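# Place a slip sheet and module in every crate

## Task

In every crate, lay exactly one slip sheet (thin and flat) flat on the crate floor, then stand exactly one module (a small metal block) on top of that sheet with the same side up as it has now; each crate must end up still sitting flat on the table.

## Robot and tools

Robot: two six-joint arms, left_arm (left hand, base near y=+0.397 m) and right_arm (right hand, base near y=-0.324 m). Each ends in a five-finger hand. A post stands behind the arms. Loose objects may get a brief outside nudge now and then. Nothing may end up off the table.

Scene frame: origin at table-top height midway between the nominal bases, +x out over the table, +y toward left_arm, +z up. Reported hand positions (m), orientations (quat wxyz) and velocities (m/s, rad/s) use this frame and may be off by a few cm. Each arm's hand point sits 0.05 m in front of the palm, on the index line, 0.15 m out from the wrist flange. Its +z runs along straight fingers, +y leaves the palm, +x crosses the palm away from the thumb (toward the thumb on the left hand). Straight fingertips reach 0.06-0.07 m past the point and lie 0.06 m behind it along -y. A wrist bracket on the little-finger side can collide; with fingers level the wrist can dip below the point and touch the table first.

The 28-number row (used by every moving call): one flat list covering both arms, each number in [-1, 1]. Positions 1-6: left_arm dx, dy, dz, rx, ry, rz. Positions 7-14: left hand little, ring, middle, index, thumb_bend, thumb_turn, force_limit, speed. Positions 15-20: right_arm dx..rz. Positions 21-28: right hand in the same eight-number order. The six pose numbers are offsets, not poses: they count from that arm's current Hand target, along that Hand target's own axes; 1.0 equals 0.6 m or 180 degrees, and rx, ry, rz form one rotation vector. Six zeros asks nothing new of that arm. Finger numbers are absolute targets: +1 open/straight, -1 curled; thumb_turn +1 beside the palm, -1 opposite the fingers. force_limit maps -1..+1 to about 0..10 N at the fingertip (0..15 N for thumb motors); speed rises from near zero at -1 to full at +0.48 and above. There is no 'no change' value: to keep a hand as is, repeat the eight hand numbers last sent to it (or, if none yet, its hand_measured six plus hand_force_limit and hand_speed). Close slowly (speed -0.94 or lower) for a gentle grip. With thumb opposed, the hand grips things about 0.035-0.065 m thick; thumb tip to index pad can pinch light items up to about 0.08 m.

Tools:
- execute_actions(actions, cameras): actions is a list of actions; each action is a table of up to 15 rows of 28 numbers, one row per 1/30 s step; a short table repeats its final row. Every row in an action is an offset from the Hand target as it was when that action began, so repeating the same offset in a new action moves further. Images are returned only for an empty actions list or when cameras names them.
- move(target, speed, blend, stop_force, zero, blocking, cameras): target is one 28-number row or a list of up to 15 rows; all offsets in a list count from the same starting Hand targets. speed is path top speed in m/s (0.002-3.6, default 0.25), one value or one per target. blend in m rounds list corners (0 = stop at each). stop_force in N (3-120) ends an arm's path when its wrist sensor feels that much push against its travel; the arm then backs to just before the push. With stop_force every target must carry identical hand numbers. zero (default true) rezeroes the sensor first. blocking=false returns early (not allowed with stop_force). Paths are straight, ignore obstacles and the other arm, and run at most 10 s. The result adds a 'move:' line such as done, off_target, moving, held or fault, plus limits like paced or held.
- wait(seconds 0-3600, cameras): lets time pass without new commands.
- stop(cameras): brakes a running move.
- zoom_image(camera, region [x0,y0,x1,y1] pixels, at most 504 each side): closer look at the latest image of one camera.
- show_instructions(): shows the reference pages (a left-hand diagram).
- zero_wrist_force(arm): tares that arm's wrist sensor.
- finished_scene(scene=1): ends the scene for good.

Cameras: cam_head_left, cam_head_right, cam_high, cam_low (896x504) and cam_left_wrist, cam_right_wrist (672x504, fisheye); "all" requests every one.

Result lines: Hand target is the last commanded pose after clipping (orientation is clipped to 32 degrees from the measured one); the hand point often stops short of it, so send the remaining gap as an offset. Joint positions/torques, end-effector velocities (omitted when joints are still), Wrist force/torque in the hand's axes plus the peak since last shown. hand_measured, hand_stopped_by (moving, target, force, stalled, fault) and hand_load_n follow the eight-number finger order; a dropped grip shows as hand_load_n falling near 0. Motor temperature lines warn at 70 °C; 85 °C brakes the arm for 30-60 s.

Avoid: faults stop an arm for 10 s, caused by contact torque over joint limits (wrists about 24 N m), outside force near 150 N, or a joint lagging its plan. The arms are stiff, so aim only slightly past a contact and approach slowly with stop_force. Keep the wrist away from its base axis (the move is refused). Do not let arms or hands collide or grip each other. Set parts down gently, never release them while moving, and do not drop, slam or tip anything, or let it leave the table. Long stretched holds heat motors.

Each tool is called after ">>>" by a JSON object that holds its "op" and its "data".

Reference images:

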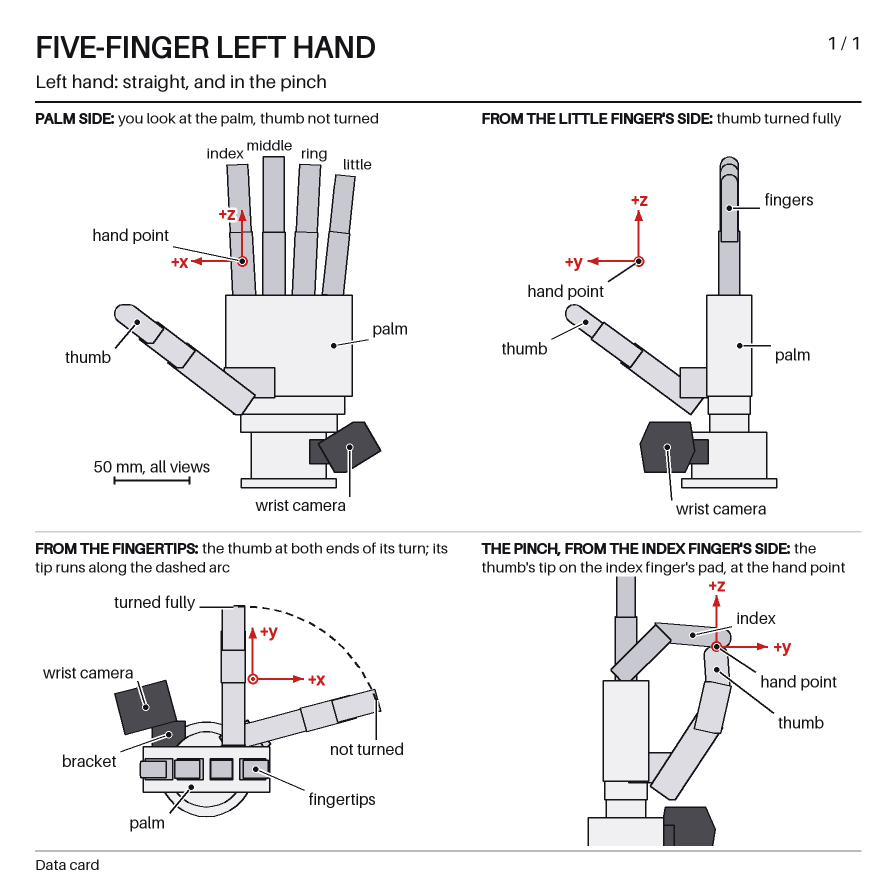

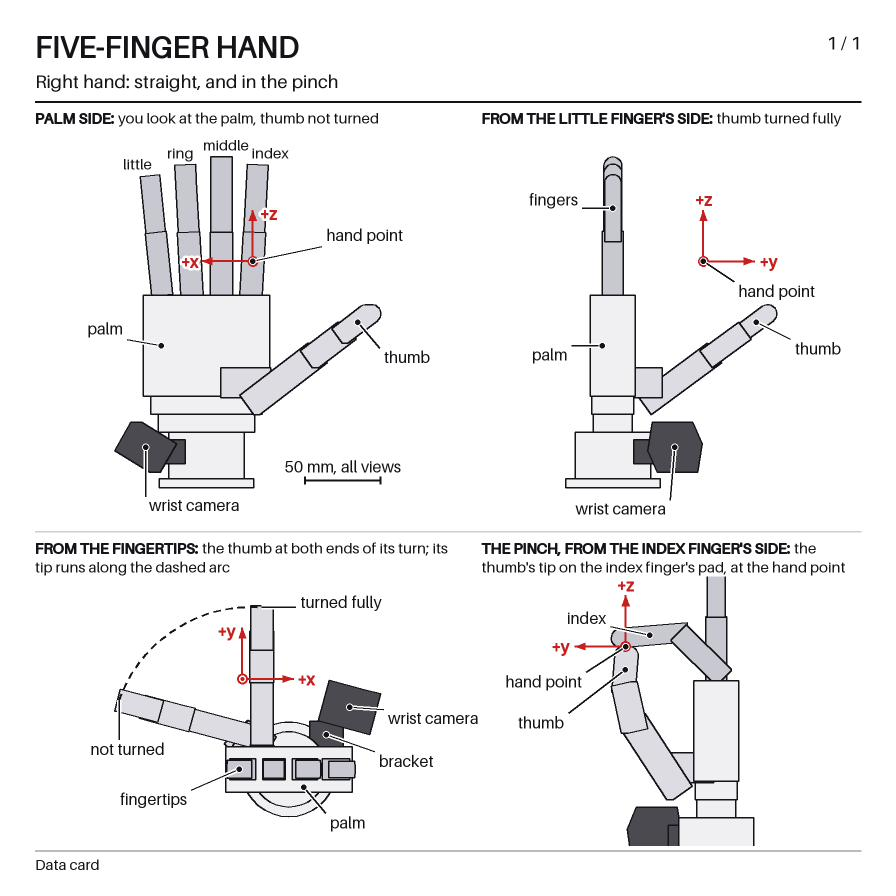

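## Session

>>> {"op": "execute_actions", "data": {"actions": []}}

Scene clock: 0.00 s.
left_arm: end_effector_position=(+0.6501, +0.1012, +0.2119) hand_measured=(+1.000, +1.000, +1.000, +1.000, +1.000, +1.000) hand_load_n=(+0.0, +0.0, -0.5, +0.0, +0.0, +0.0) hand_stopped_by=(target, target, target, target, target, target) hand_force_limit=0.00 hand_speed=-0.80 end_effector_quat_wxyz=(+0.238, +0.599, +0.618, +0.450) | right_arm: end_effector_position=(+0.4828, -0.3805, +0.3170) hand_measured=(+1.000, +1.000, +1.000, +1.000, +1.000, +1.000) hand_load_n=(+0.0, +0.0, +0.0, +0.0, +0.0, +0.0) hand_stopped_by=(target, target, target, target, target, target) hand_force_limit=0.00 hand_speed=-0.80 end_effector_quat_wxyz=(-0.191, +0.102, +0.975, +0.057)
Joint positions: left_arm=[2.658 -2.255 -1.248 2.835 -2.25 -0.177] | right_arm=[-0.54 -1.103 1.167 1.904 1.635 -1.908]
Joint velocities: within noise
Joint torques (N m): no reading
Motor temperatures (°C): left_arm=[29 35 32 43 36 36] | right_arm=[32 36 37 44 35 42]
Wrist force (N): no reading
Wrist torque (N m): no reading
Wrist force, peak (N): no reading
Hand target: left_arm +0.6501, +0.1012, +0.2119; +0.238, +0.599, +0.618, +0.450 | right_arm +0.4828, -0.3805, +0.3170; -0.191, +0.102, +0.975, +0.057

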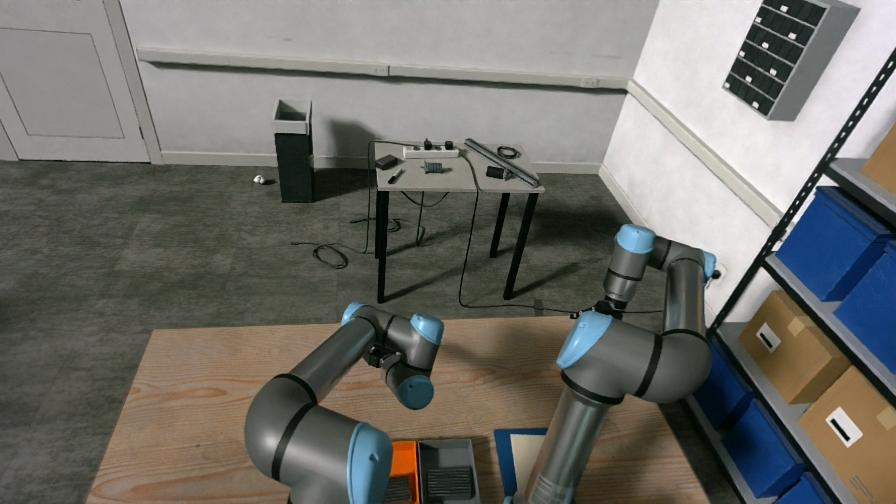

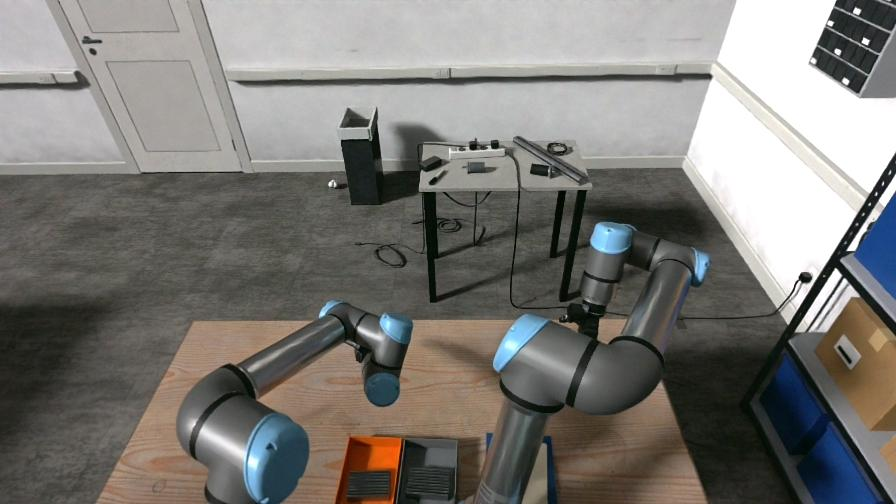

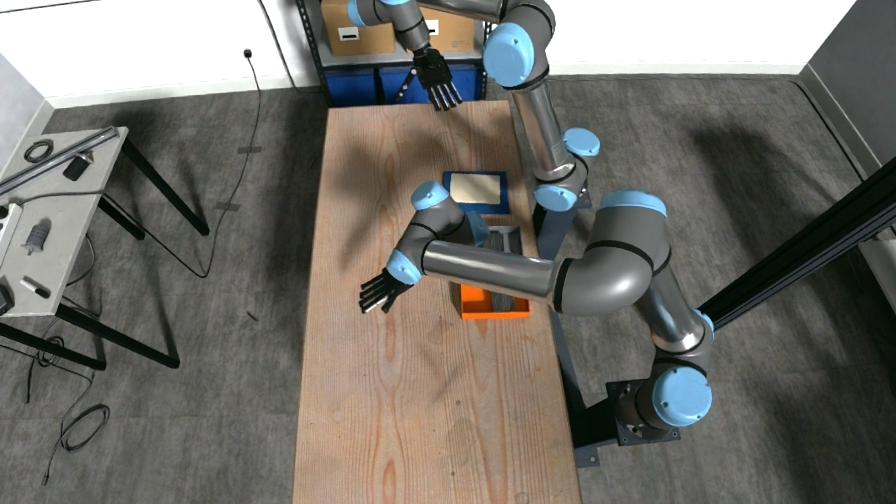

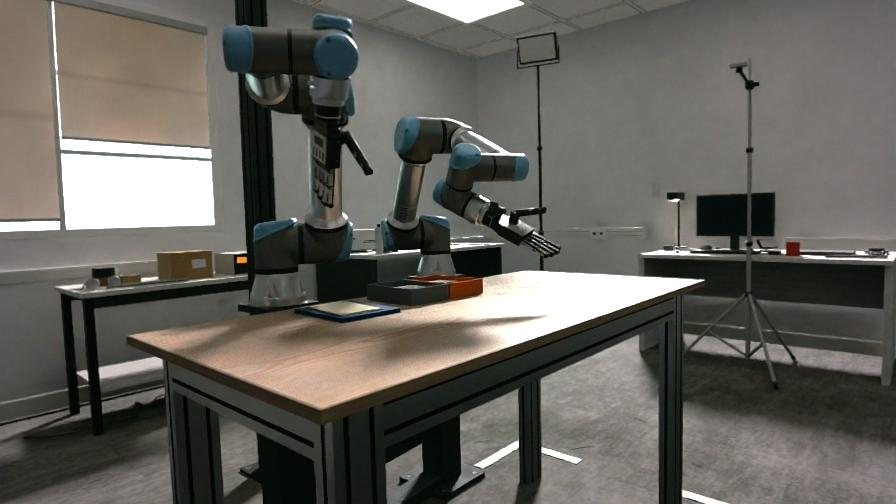

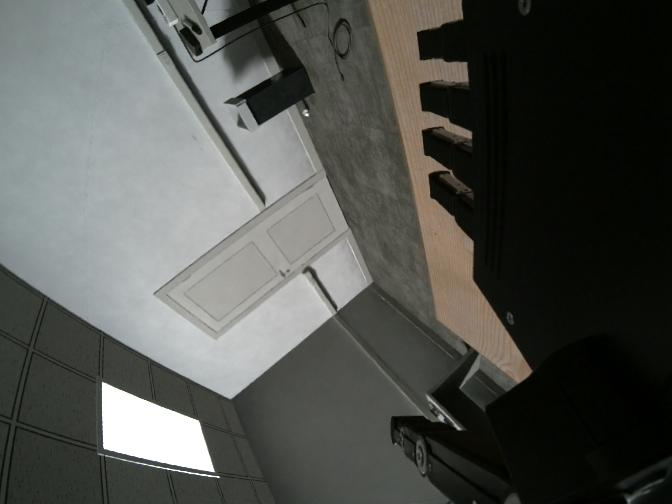

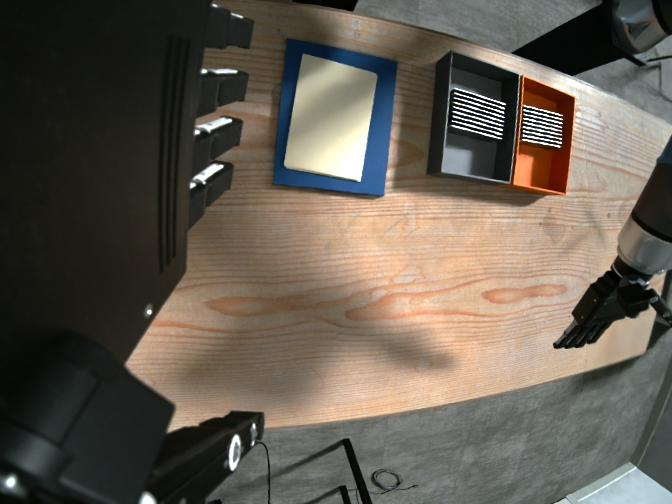

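>>> {"op": "zoom_image", "data": {"camera": "cam_right_wrist", "region": [260, 20, 600, 220]}}

>>> {"op": "zoom_image", "data": {"camera": "cam_low", "region": [280, 250, 520, 340]}}

>>> {"op": "zoom_image", "data": {"camera": "cam_head_right", "region": [310, 404, 580, 504]}}

>>> {"op": "zoom_image", "data": {"camera": "cam_high", "region": [420, 150, 570, 330]}}

Scaled by 1.482 from the camera's image (finer frame: 960x720).

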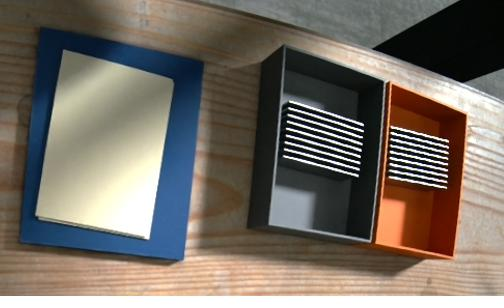

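Scaled by 2.100 from the camera's image (finer frame: 1280x720).

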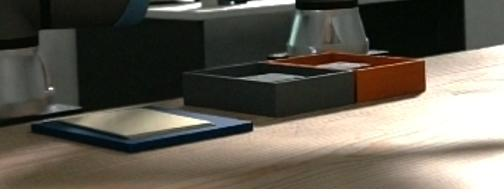

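Scaled by 1.867 from the camera's image (finer frame: 1280x720).

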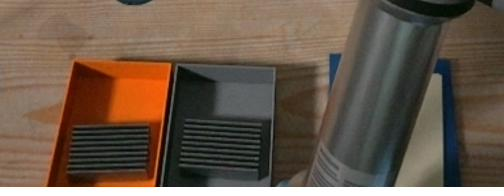

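Scaled by 2.800 from the camera's image (finer frame: 1280x720).

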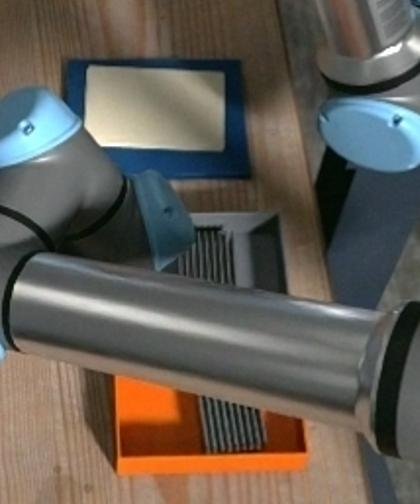

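>>> {"op": "move", "data": {"target": [0.598,0.069,0.078,0,0,0,1,1,1,1,1,1,0,-0.8,0,0,0,0,0,0,1,1,1,1,1,1,0,-0.8], "speed": 0.3, "cameras": ["all"]}}

Scene clock: 3.13 s.
left_arm: end_effector_position=(+0.6503, +0.4512, +0.3120) hand_measured=(+1.000, +1.000, +1.000, +1.000, +1.000, +1.000) hand_load_n=(+0.0, +0.0, +0.0, +0.0, +0.0, +0.0) hand_stopped_by=(target, target, target, target, target, target) hand_force_limit=0.00 hand_speed=-0.80 end_effector_quat_wxyz=(+0.238, +0.599, +0.618, +0.450) | right_arm: end_effector_position=(+0.4828, -0.3805, +0.3170) hand_measured=(+1.000, +1.000, +1.000, +1.000, +1.000, +1.000) hand_load_n=(+0.0, -0.5, +0.0, +0.0, +0.0, +0.0) hand_stopped_by=(target, target, target, target, target, target) hand_force_limit=0.00 hand_speed=-0.80 end_effector_quat_wxyz=(-0.191, +0.102, +0.975, +0.057)
Joint positions: left_arm=[3.366 -1.807 -1.628 2.931 -1.65 0.239] | right_arm=[-0.54 -1.103 1.167 1.904 1.635 -1.908]
Joint torques (N m): left_arm=[6.12 38.88 35.42 -2.27 1.63 1.45] | right_arm=[0.02 -39.86 -20.11 2.69 -0.09 -0.01]
Wrist force (N): left_arm=[-0.2 0.0 -0.1] | right_arm=[-0.2 -0.1 0.2]
Wrist torque (N m): left_arm=[0.01 0.02 -0.11] | right_arm=[-0.01 0.02 -0.01]
Wrist force, peak (N): left_arm=[-1.4 -0.4 -0.2] | right_arm=[-0.6 0.2 0.1]
Hand target: left_arm +0.6503, +0.4513, +0.3121; +0.238, +0.599, +0.618, +0.450 | right_arm +0.4828, -0.3805, +0.3170; -0.191, +0.102, +0.975, +0.057
Off the commanded pose: left_arm 0.000 m, 0 deg | right_arm 0.000 m, 0 deg.
move: done
cam_left_wrist: T_world_to_cam=[[-0.55626, 0.33221, -0.76172, 0.45312], [-0.45153, 0.64868, 0.61264, -0.19328], [0.69764, 0.68473, -0.21083, -0.58685]] pos_world=[0.57419, 0.37668, 0.33984]
cam_right_wrist: T_world_to_cam=[[-0.03836, 0.97817, 0.20423, 0.32519], [0.98671, 0.00478, 0.16242, -0.52316], [0.1579, 0.20775, -0.96535, 0.42416]] pos_world=[0.4617, -0.40371, 0.42802]

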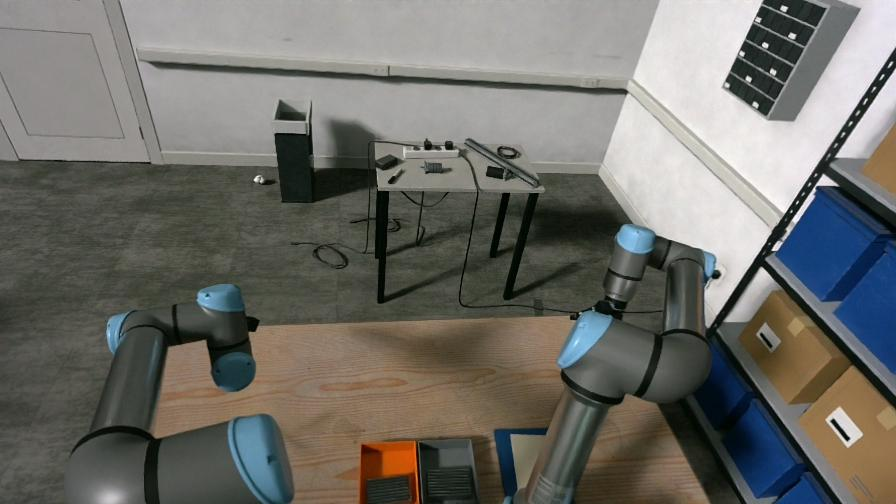

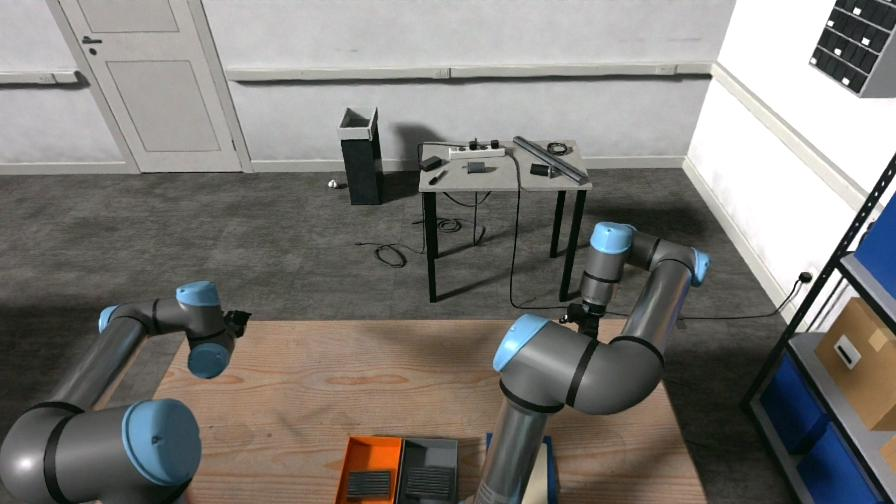

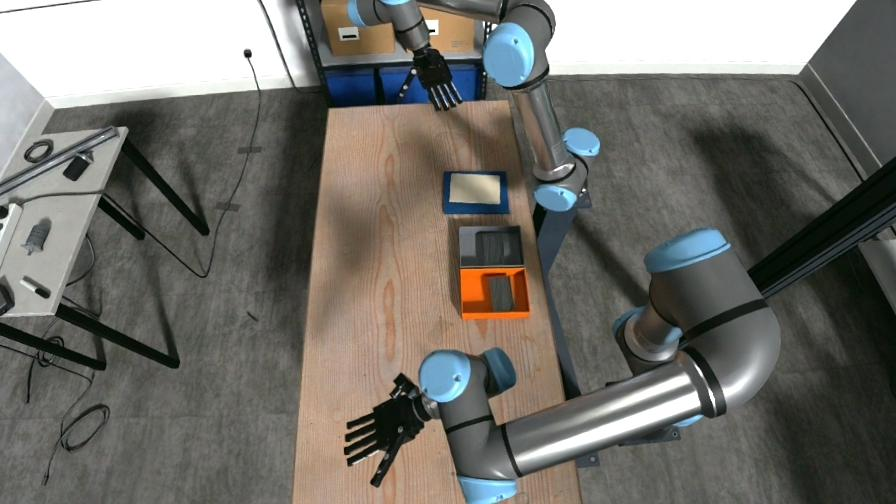

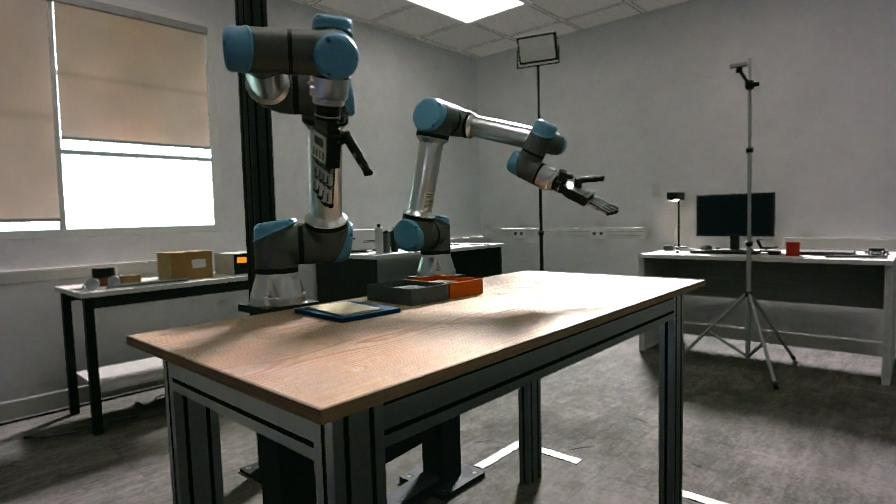

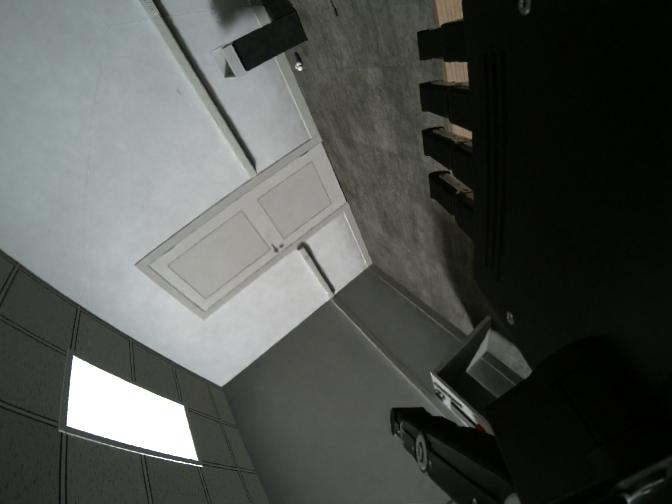

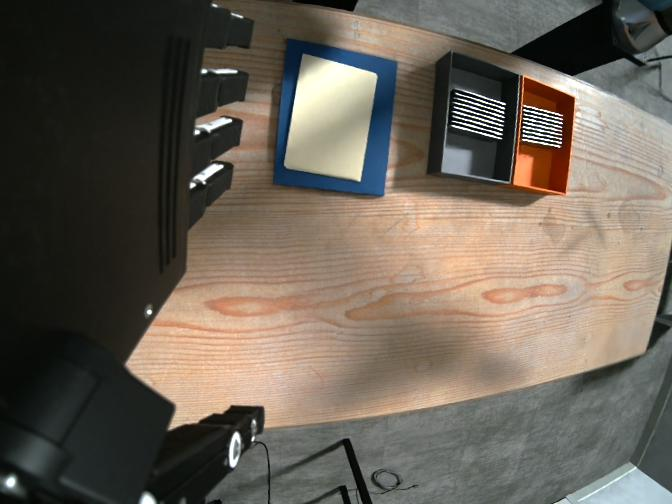

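>>> {"op": "zoom_image", "data": {"camera": "cam_high", "region": [430, 160, 540, 330]}}

>>> {"op": "zoom_image", "data": {"camera": "cam_head_left", "region": [340, 420, 560, 504]}}

Scaled by 2.965 from the camera's image (finer frame: 1280x720).

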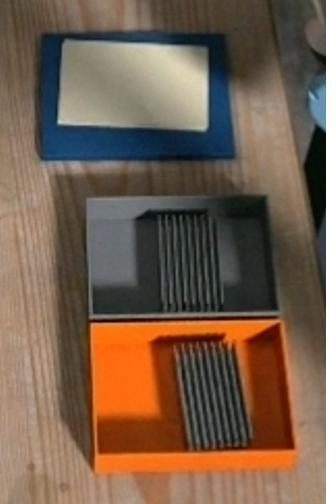

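Scaled by 2.291 from the camera's image (finer frame: 1280x720).

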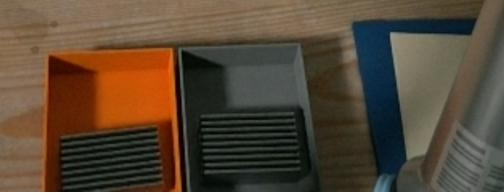

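>>> {"op": "move", "data": {"target": [0,0,0,0,0,0,1,1,1,1,1,1,0,-0.8,0.1956,0.2064,0.0977,0,0,0,1,1,1,1,1,1,0,-0.8], "speed": 0.2, "cameras": ["cam_right_wrist","cam_high","cam_low","cam_head_left"]}}

>>> {"op": "zoom_image", "data": {"camera": "cam_right_wrist", "region": [200, 0, 600, 300]}}

Scene clock: 6.40 s.
left_arm: end_effector_position=(+0.6503, +0.4513, +0.3121) hand_measured=(+1.000, +1.000, +1.000, +1.000, +1.000, +1.000) hand_load_n=(+0.0, +0.0, +0.0, +0.0, +0.0, +0.0) hand_stopped_by=(target, target, target, target, target, target) hand_force_limit=0.00 hand_speed=-0.80 end_effector_quat_wxyz=(+0.238, +0.599, +0.618, +0.450) | right_arm: end_effector_position=(+0.3826, -0.2306, +0.3171) hand_measured=(+1.000, +1.000, +1.000, +1.000, +1.000, +1.000) hand_load_n=(+0.0, +0.0, +0.0, +0.0, +0.0, +0.0) hand_stopped_by=(target, target, target, target, target, target) hand_force_limit=0.00 hand_speed=-0.80 end_effector_quat_wxyz=(-0.191, +0.102, +0.975, +0.057)
Joint positions: left_arm=[3.367 -1.807 -1.628 2.931 -1.65 0.24] | right_arm=[-0.326 -1.409 1.577 1.805 1.551 -1.71]
Joint torques (N m): left_arm=[6.69 39.15 36.15 -2.05 1.72 1.53] | right_arm=[9.67 -35.09 -6.61 0.71 -1.39 3.23]
Wrist force (N): left_arm=[-0.1 -0.1 0.0] | right_arm=[-0.8 0.1 -0.1]
Wrist torque (N m): left_arm=[-0.01 0.00 -0.11] | right_arm=[0.05 0.10 -0.11]
Wrist force, peak (N): left_arm=[0.3 -0.4 -0.1] | right_arm=[-0.8 -1.3 -0.2]
Hand target: left_arm +0.6503, +0.4513, +0.3121; +0.238, +0.599, +0.618, +0.450 | right_arm +0.3826, -0.2305, +0.3171; -0.191, +0.102, +0.975, +0.057
Off the commanded pose: left_arm 0.000 m, 0 deg | right_arm 0.000 m, 0 deg.
move: done
cam_right_wrist: T_world_to_cam=[[-0.03838, 0.97815, 0.20432, 0.17457], [0.98671, 0.00479, 0.16242, -0.42512], [0.1579, 0.20784, -0.96534, 0.40891]] pos_world=[0.36161, -0.25371, 0.42812]
Images, in order (width x height): cam_head_left 896x504, cam_high 896x504, cam_low 896x504, cam_right_wrist 672x504.

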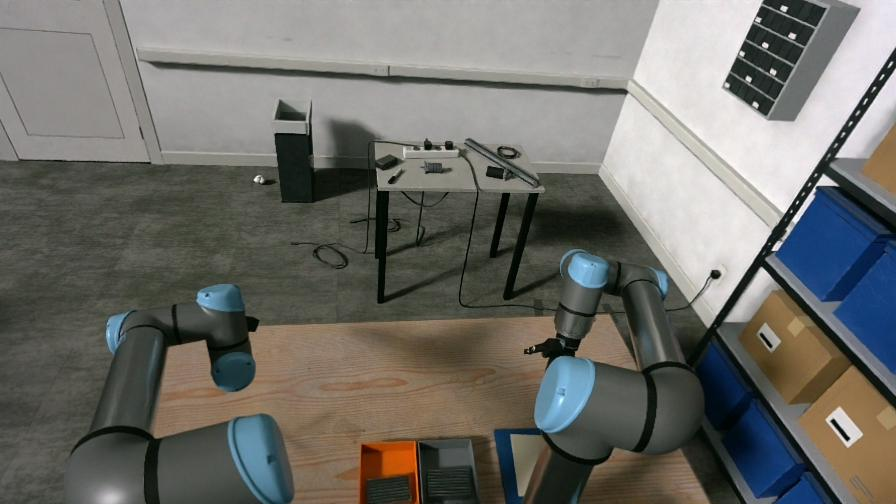

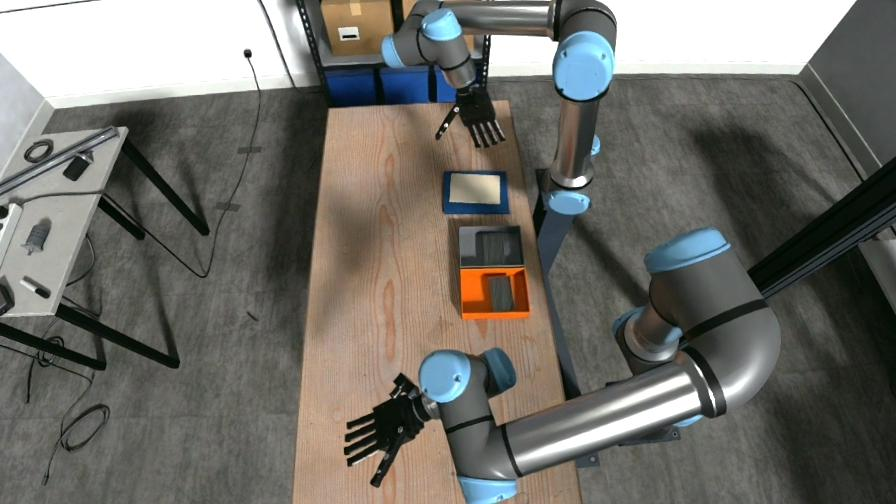

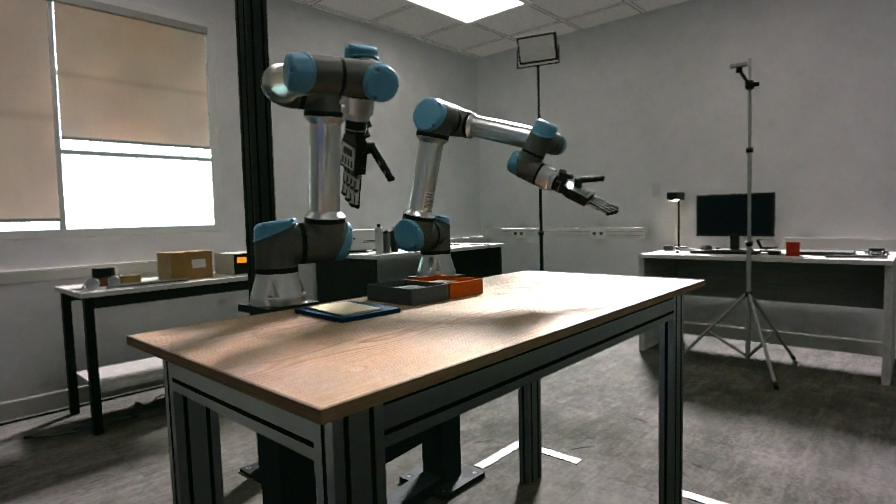

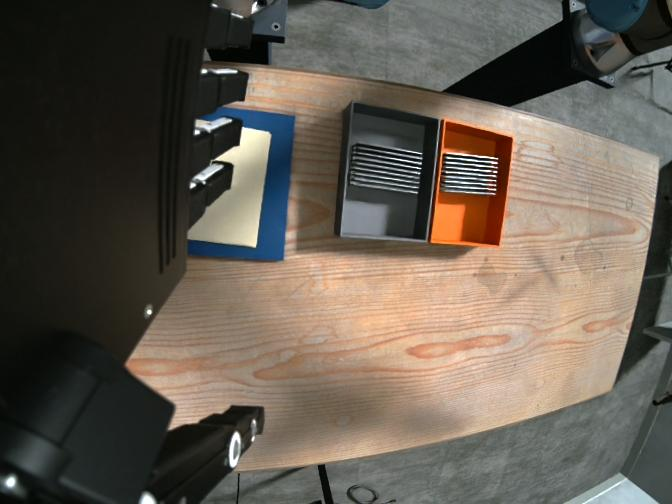

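Scaled by 1.260 from the camera's image (finer frame: 960x720).

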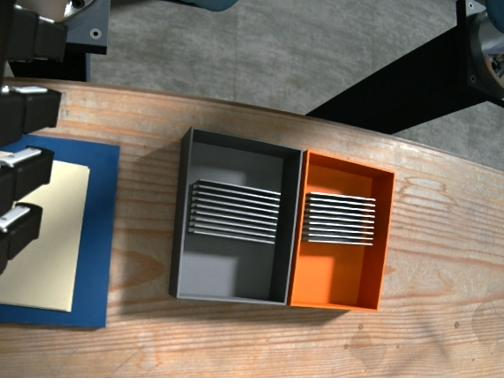

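>>> {"op": "move", "data": {"target": [0,0,0,0,0,0,1,1,1,1,1,1,0,-0.8,0.0458,0.145,0.2608,0,0,0,1,1,1,1,1,1,0,-0.8], "speed": 0.2, "cameras": ["cam_right_wrist","cam_high","cam_low"]}}

>>> {"op": "zoom_image", "data": {"camera": "cam_right_wrist", "region": [200, 0, 672, 350]}}

>>> {"op": "zoom_image", "data": {"camera": "cam_low", "region": [280, 200, 500, 330]}}

>>> {"op": "zoom_image", "data": {"camera": "cam_high", "region": [430, 120, 560, 330]}}

Scene clock: 8.23 s.
left_arm: end_effector_position=(+0.6503, +0.4513, +0.3121) hand_measured=(+1.000, +1.000, +1.000, +1.000, +1.000, +1.000) hand_load_n=(+0.0, +0.0, +0.0, +0.0, +0.0, +0.0) hand_stopped_by=(target, target, target, target, target, target) hand_force_limit=0.00 hand_speed=-0.80 end_effector_quat_wxyz=(+0.238, +0.599, +0.618, +0.450) | right_arm: end_effector_position=(+0.3203, -0.1176, +0.1900) hand_measured=(+1.000, +1.000, +1.000, +1.000, +1.000, +1.000) hand_load_n=(+0.0, +0.0, +0.0, +0.0, +0.0, +0.0) hand_stopped_by=(target, target, target, target, target, target) hand_force_limit=0.00 hand_speed=-0.80 end_effector_quat_wxyz=(-0.191, +0.102, +0.975, +0.057)
Joint positions: left_arm=[3.367 -1.807 -1.628 2.931 -1.65 0.24] | right_arm=[-0.036 -1.411 1.919 1.444 1.44 -1.442]
Joint torques (N m): left_arm=[6.91 38.09 35.5 -1.96 1.67 1.46] | right_arm=[8.4 -17.4 -3.57 0.58 -1.83 3.34]
Wrist force (N): left_arm=[0.2 -0.2 0.0] | right_arm=[-0.7 -0.3 -0.2]
Wrist torque (N m): left_arm=[-0.02 -0.04 -0.08] | right_arm=[-0.02 0.08 -0.11]
Wrist force, peak (N): left_arm=[0.3 -0.4 0.0] | right_arm=[-0.8 -0.3 -1.2]
Hand target: left_arm +0.6503, +0.4513, +0.3121; +0.238, +0.599, +0.618, +0.450 | right_arm +0.3203, -0.1175, +0.1900; -0.191, +0.102, +0.975, +0.057
Off the commanded pose: left_arm 0.000 m, 0 deg | right_arm 0.000 m, 0 deg.
move: done
cam_right_wrist: T_world_to_cam=[[-0.03838, 0.97815, 0.20432, 0.08762], [0.98671, 0.00479, 0.16242, -0.34355], [0.1579, 0.20784, -0.96534, 0.27257]] pos_world=[0.2993, -0.14071, 0.30102]
Images, in order (width x height): cam_high 896x504, cam_low 896x504, cam_right_wrist 672x504.

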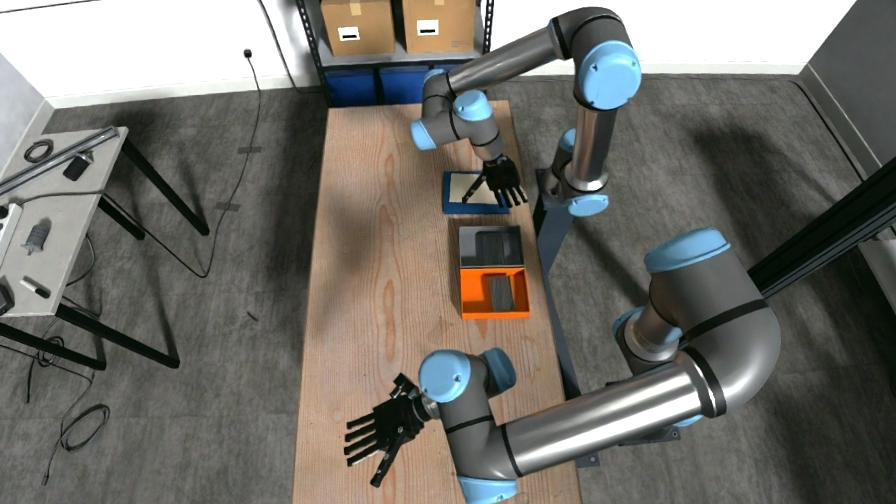

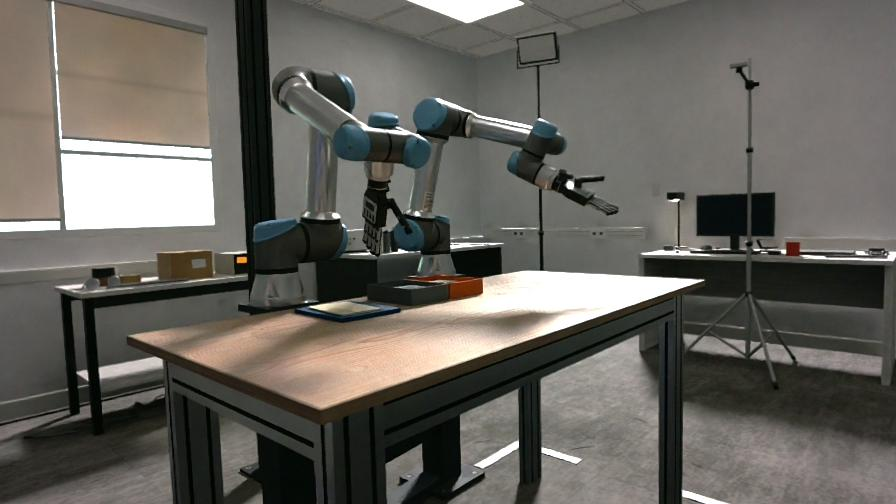

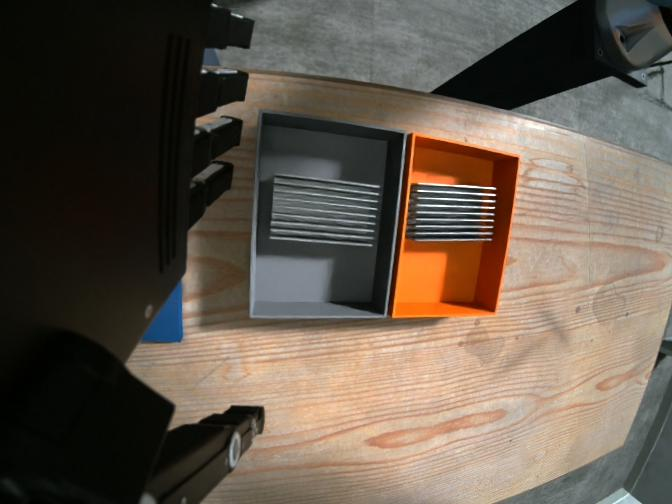

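Scaled by 1.068 from the camera's image (finer frame: 960x720).

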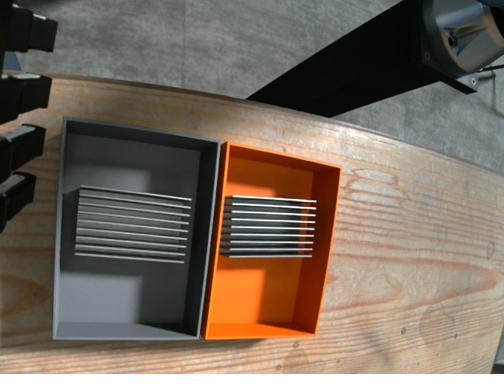

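Scaled by 2.291 from the camera's image (finer frame: 1280x720).

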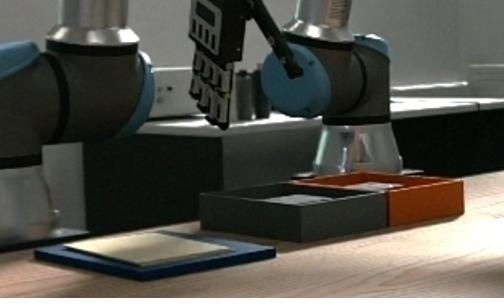

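Scaled by 2.400 from the camera's image (finer frame: 1280x720).

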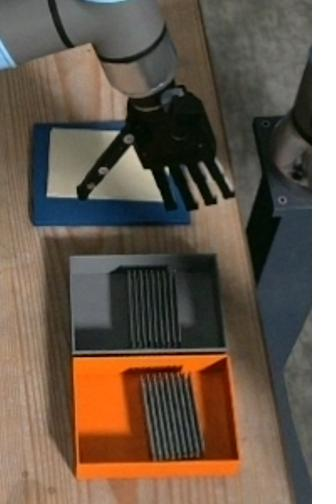

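>>> {"op": "move", "data": {"target": [0,0,0,0,0,0,1,1,1,1,1,1,0,-0.8,0.0512,0.0096,-0.1229,0.1970,0.0985,0.4414,1,1,1,1,1,1,0,-0.8], "speed": 0.25, "cameras": ["cam_right_wrist","cam_high","cam_low","cam_head_left"]}}

Scene clock: 16.97 s.
left_arm: end_effector_position=(+0.6503, +0.4513, +0.3121) hand_measured=(+1.000, +1.000, +1.000, +1.000, +1.000, +1.000) hand_load_n=(+0.0, +0.0, +0.0, +0.0, +0.0, +0.0) hand_stopped_by=(target, target, target, target, target, target) hand_force_limit=0.00 hand_speed=-0.80 end_effector_quat_wxyz=(+0.238, +0.599, +0.618, +0.450) | right_arm: end_effector_position=(+0.3204, -0.1176, +0.2700) hand_measured=(+1.000, +1.000, +1.000, +1.000, +1.000, +1.000) hand_load_n=(+0.0, +0.0, +0.0, +0.0, +0.0, +0.0) hand_stopped_by=(target, target, target, target, target, target) hand_force_limit=0.00 hand_speed=-0.80 end_effector_quat_wxyz=(-0.337, +0.621, +0.622, -0.337)
Joint positions: left_arm=[3.367 -1.807 -1.628 2.931 -1.65 0.24] | right_arm=[0.238 -1.099 1.537 2.116 1.388 0.121]
Joint torques (N m): left_arm=[6.45 38.55 34.44 -2.04 1.83 1.46] | right_arm=[-8.13 -31.6 -32.56 4.57 -1.65 2.91]
Wrist force (N): left_arm=[0.1 -0.1 0.0] | right_arm=[-1.8 -1.1 1.0]
Wrist torque (N m): left_arm=[-0.01 -0.03 -0.09] | right_arm=[0.00 0.07 -0.44]
Wrist force, peak (N): left_arm=[0.3 -0.1 -0.1] | right_arm=[-1.7 -1.4 1.1]
Hand target: left_arm +0.6503, +0.4513, +0.3121; +0.238, +0.599, +0.618, +0.450 | right_arm +0.3204, -0.1176, +0.2700; -0.337, +0.622, +0.622, -0.337
Off the commanded pose: left_arm 0.000 m, 0 deg | right_arm 0.000 m, 0 deg.
move: done
cam_right_wrist: T_world_to_cam=[[0.54511, 0.28688, -0.78776, 0.07093], [0.55159, -0.83034, 0.0793, -0.29296], [-0.63136, -0.47774, -0.61086, 0.42639]] pos_world=[0.39214, -0.0599, 0.33957]
Images, in order (width x height): cam_head_left 896x504, cam_high 896x504, cam_low 896x504, cam_right_wrist 672x504.

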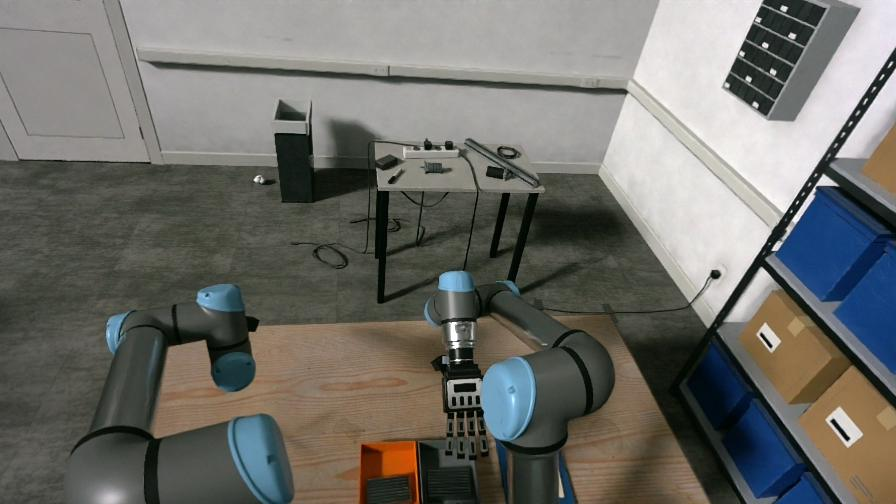

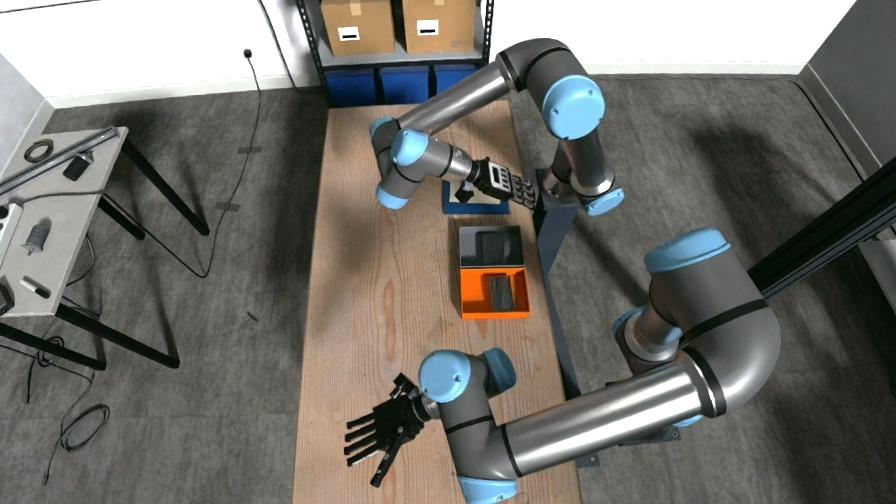

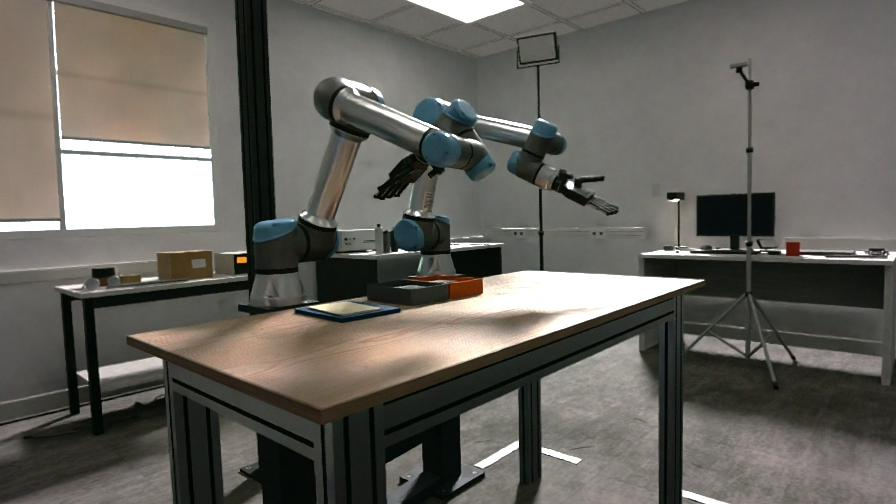

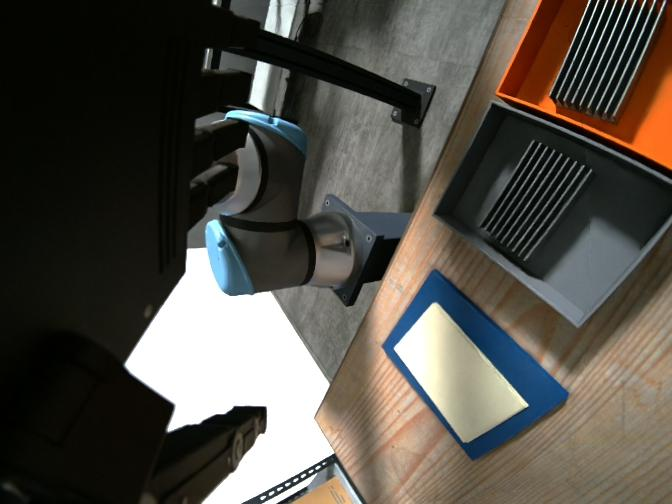

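>>> {"op": "zoom_image", "data": {"camera": "cam_right_wrist", "region": [370, 80, 672, 330]}}

>>> {"op": "zoom_image", "data": {"camera": "cam_right_wrist", "region": [370, 250, 620, 480]}}

Scaled by 1.669 from the camera's image (finer frame: 960x720).

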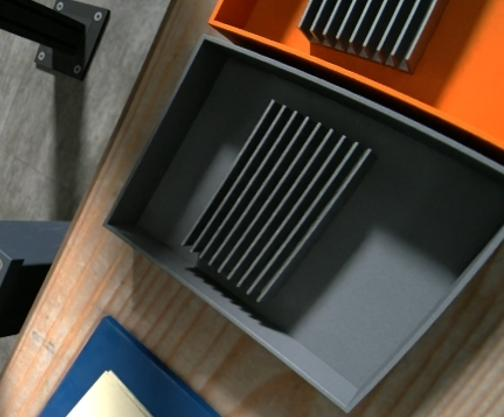

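Scaled by 2.016 from the camera's image (finer frame: 960x720).

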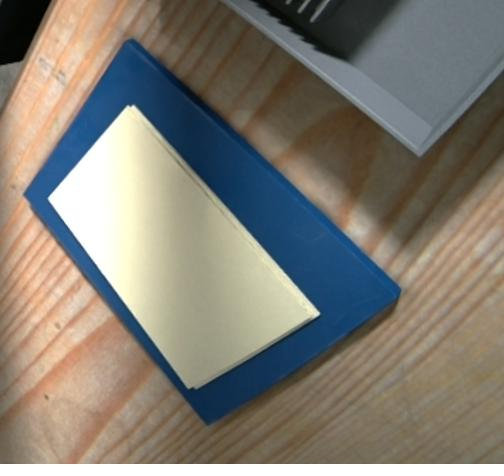

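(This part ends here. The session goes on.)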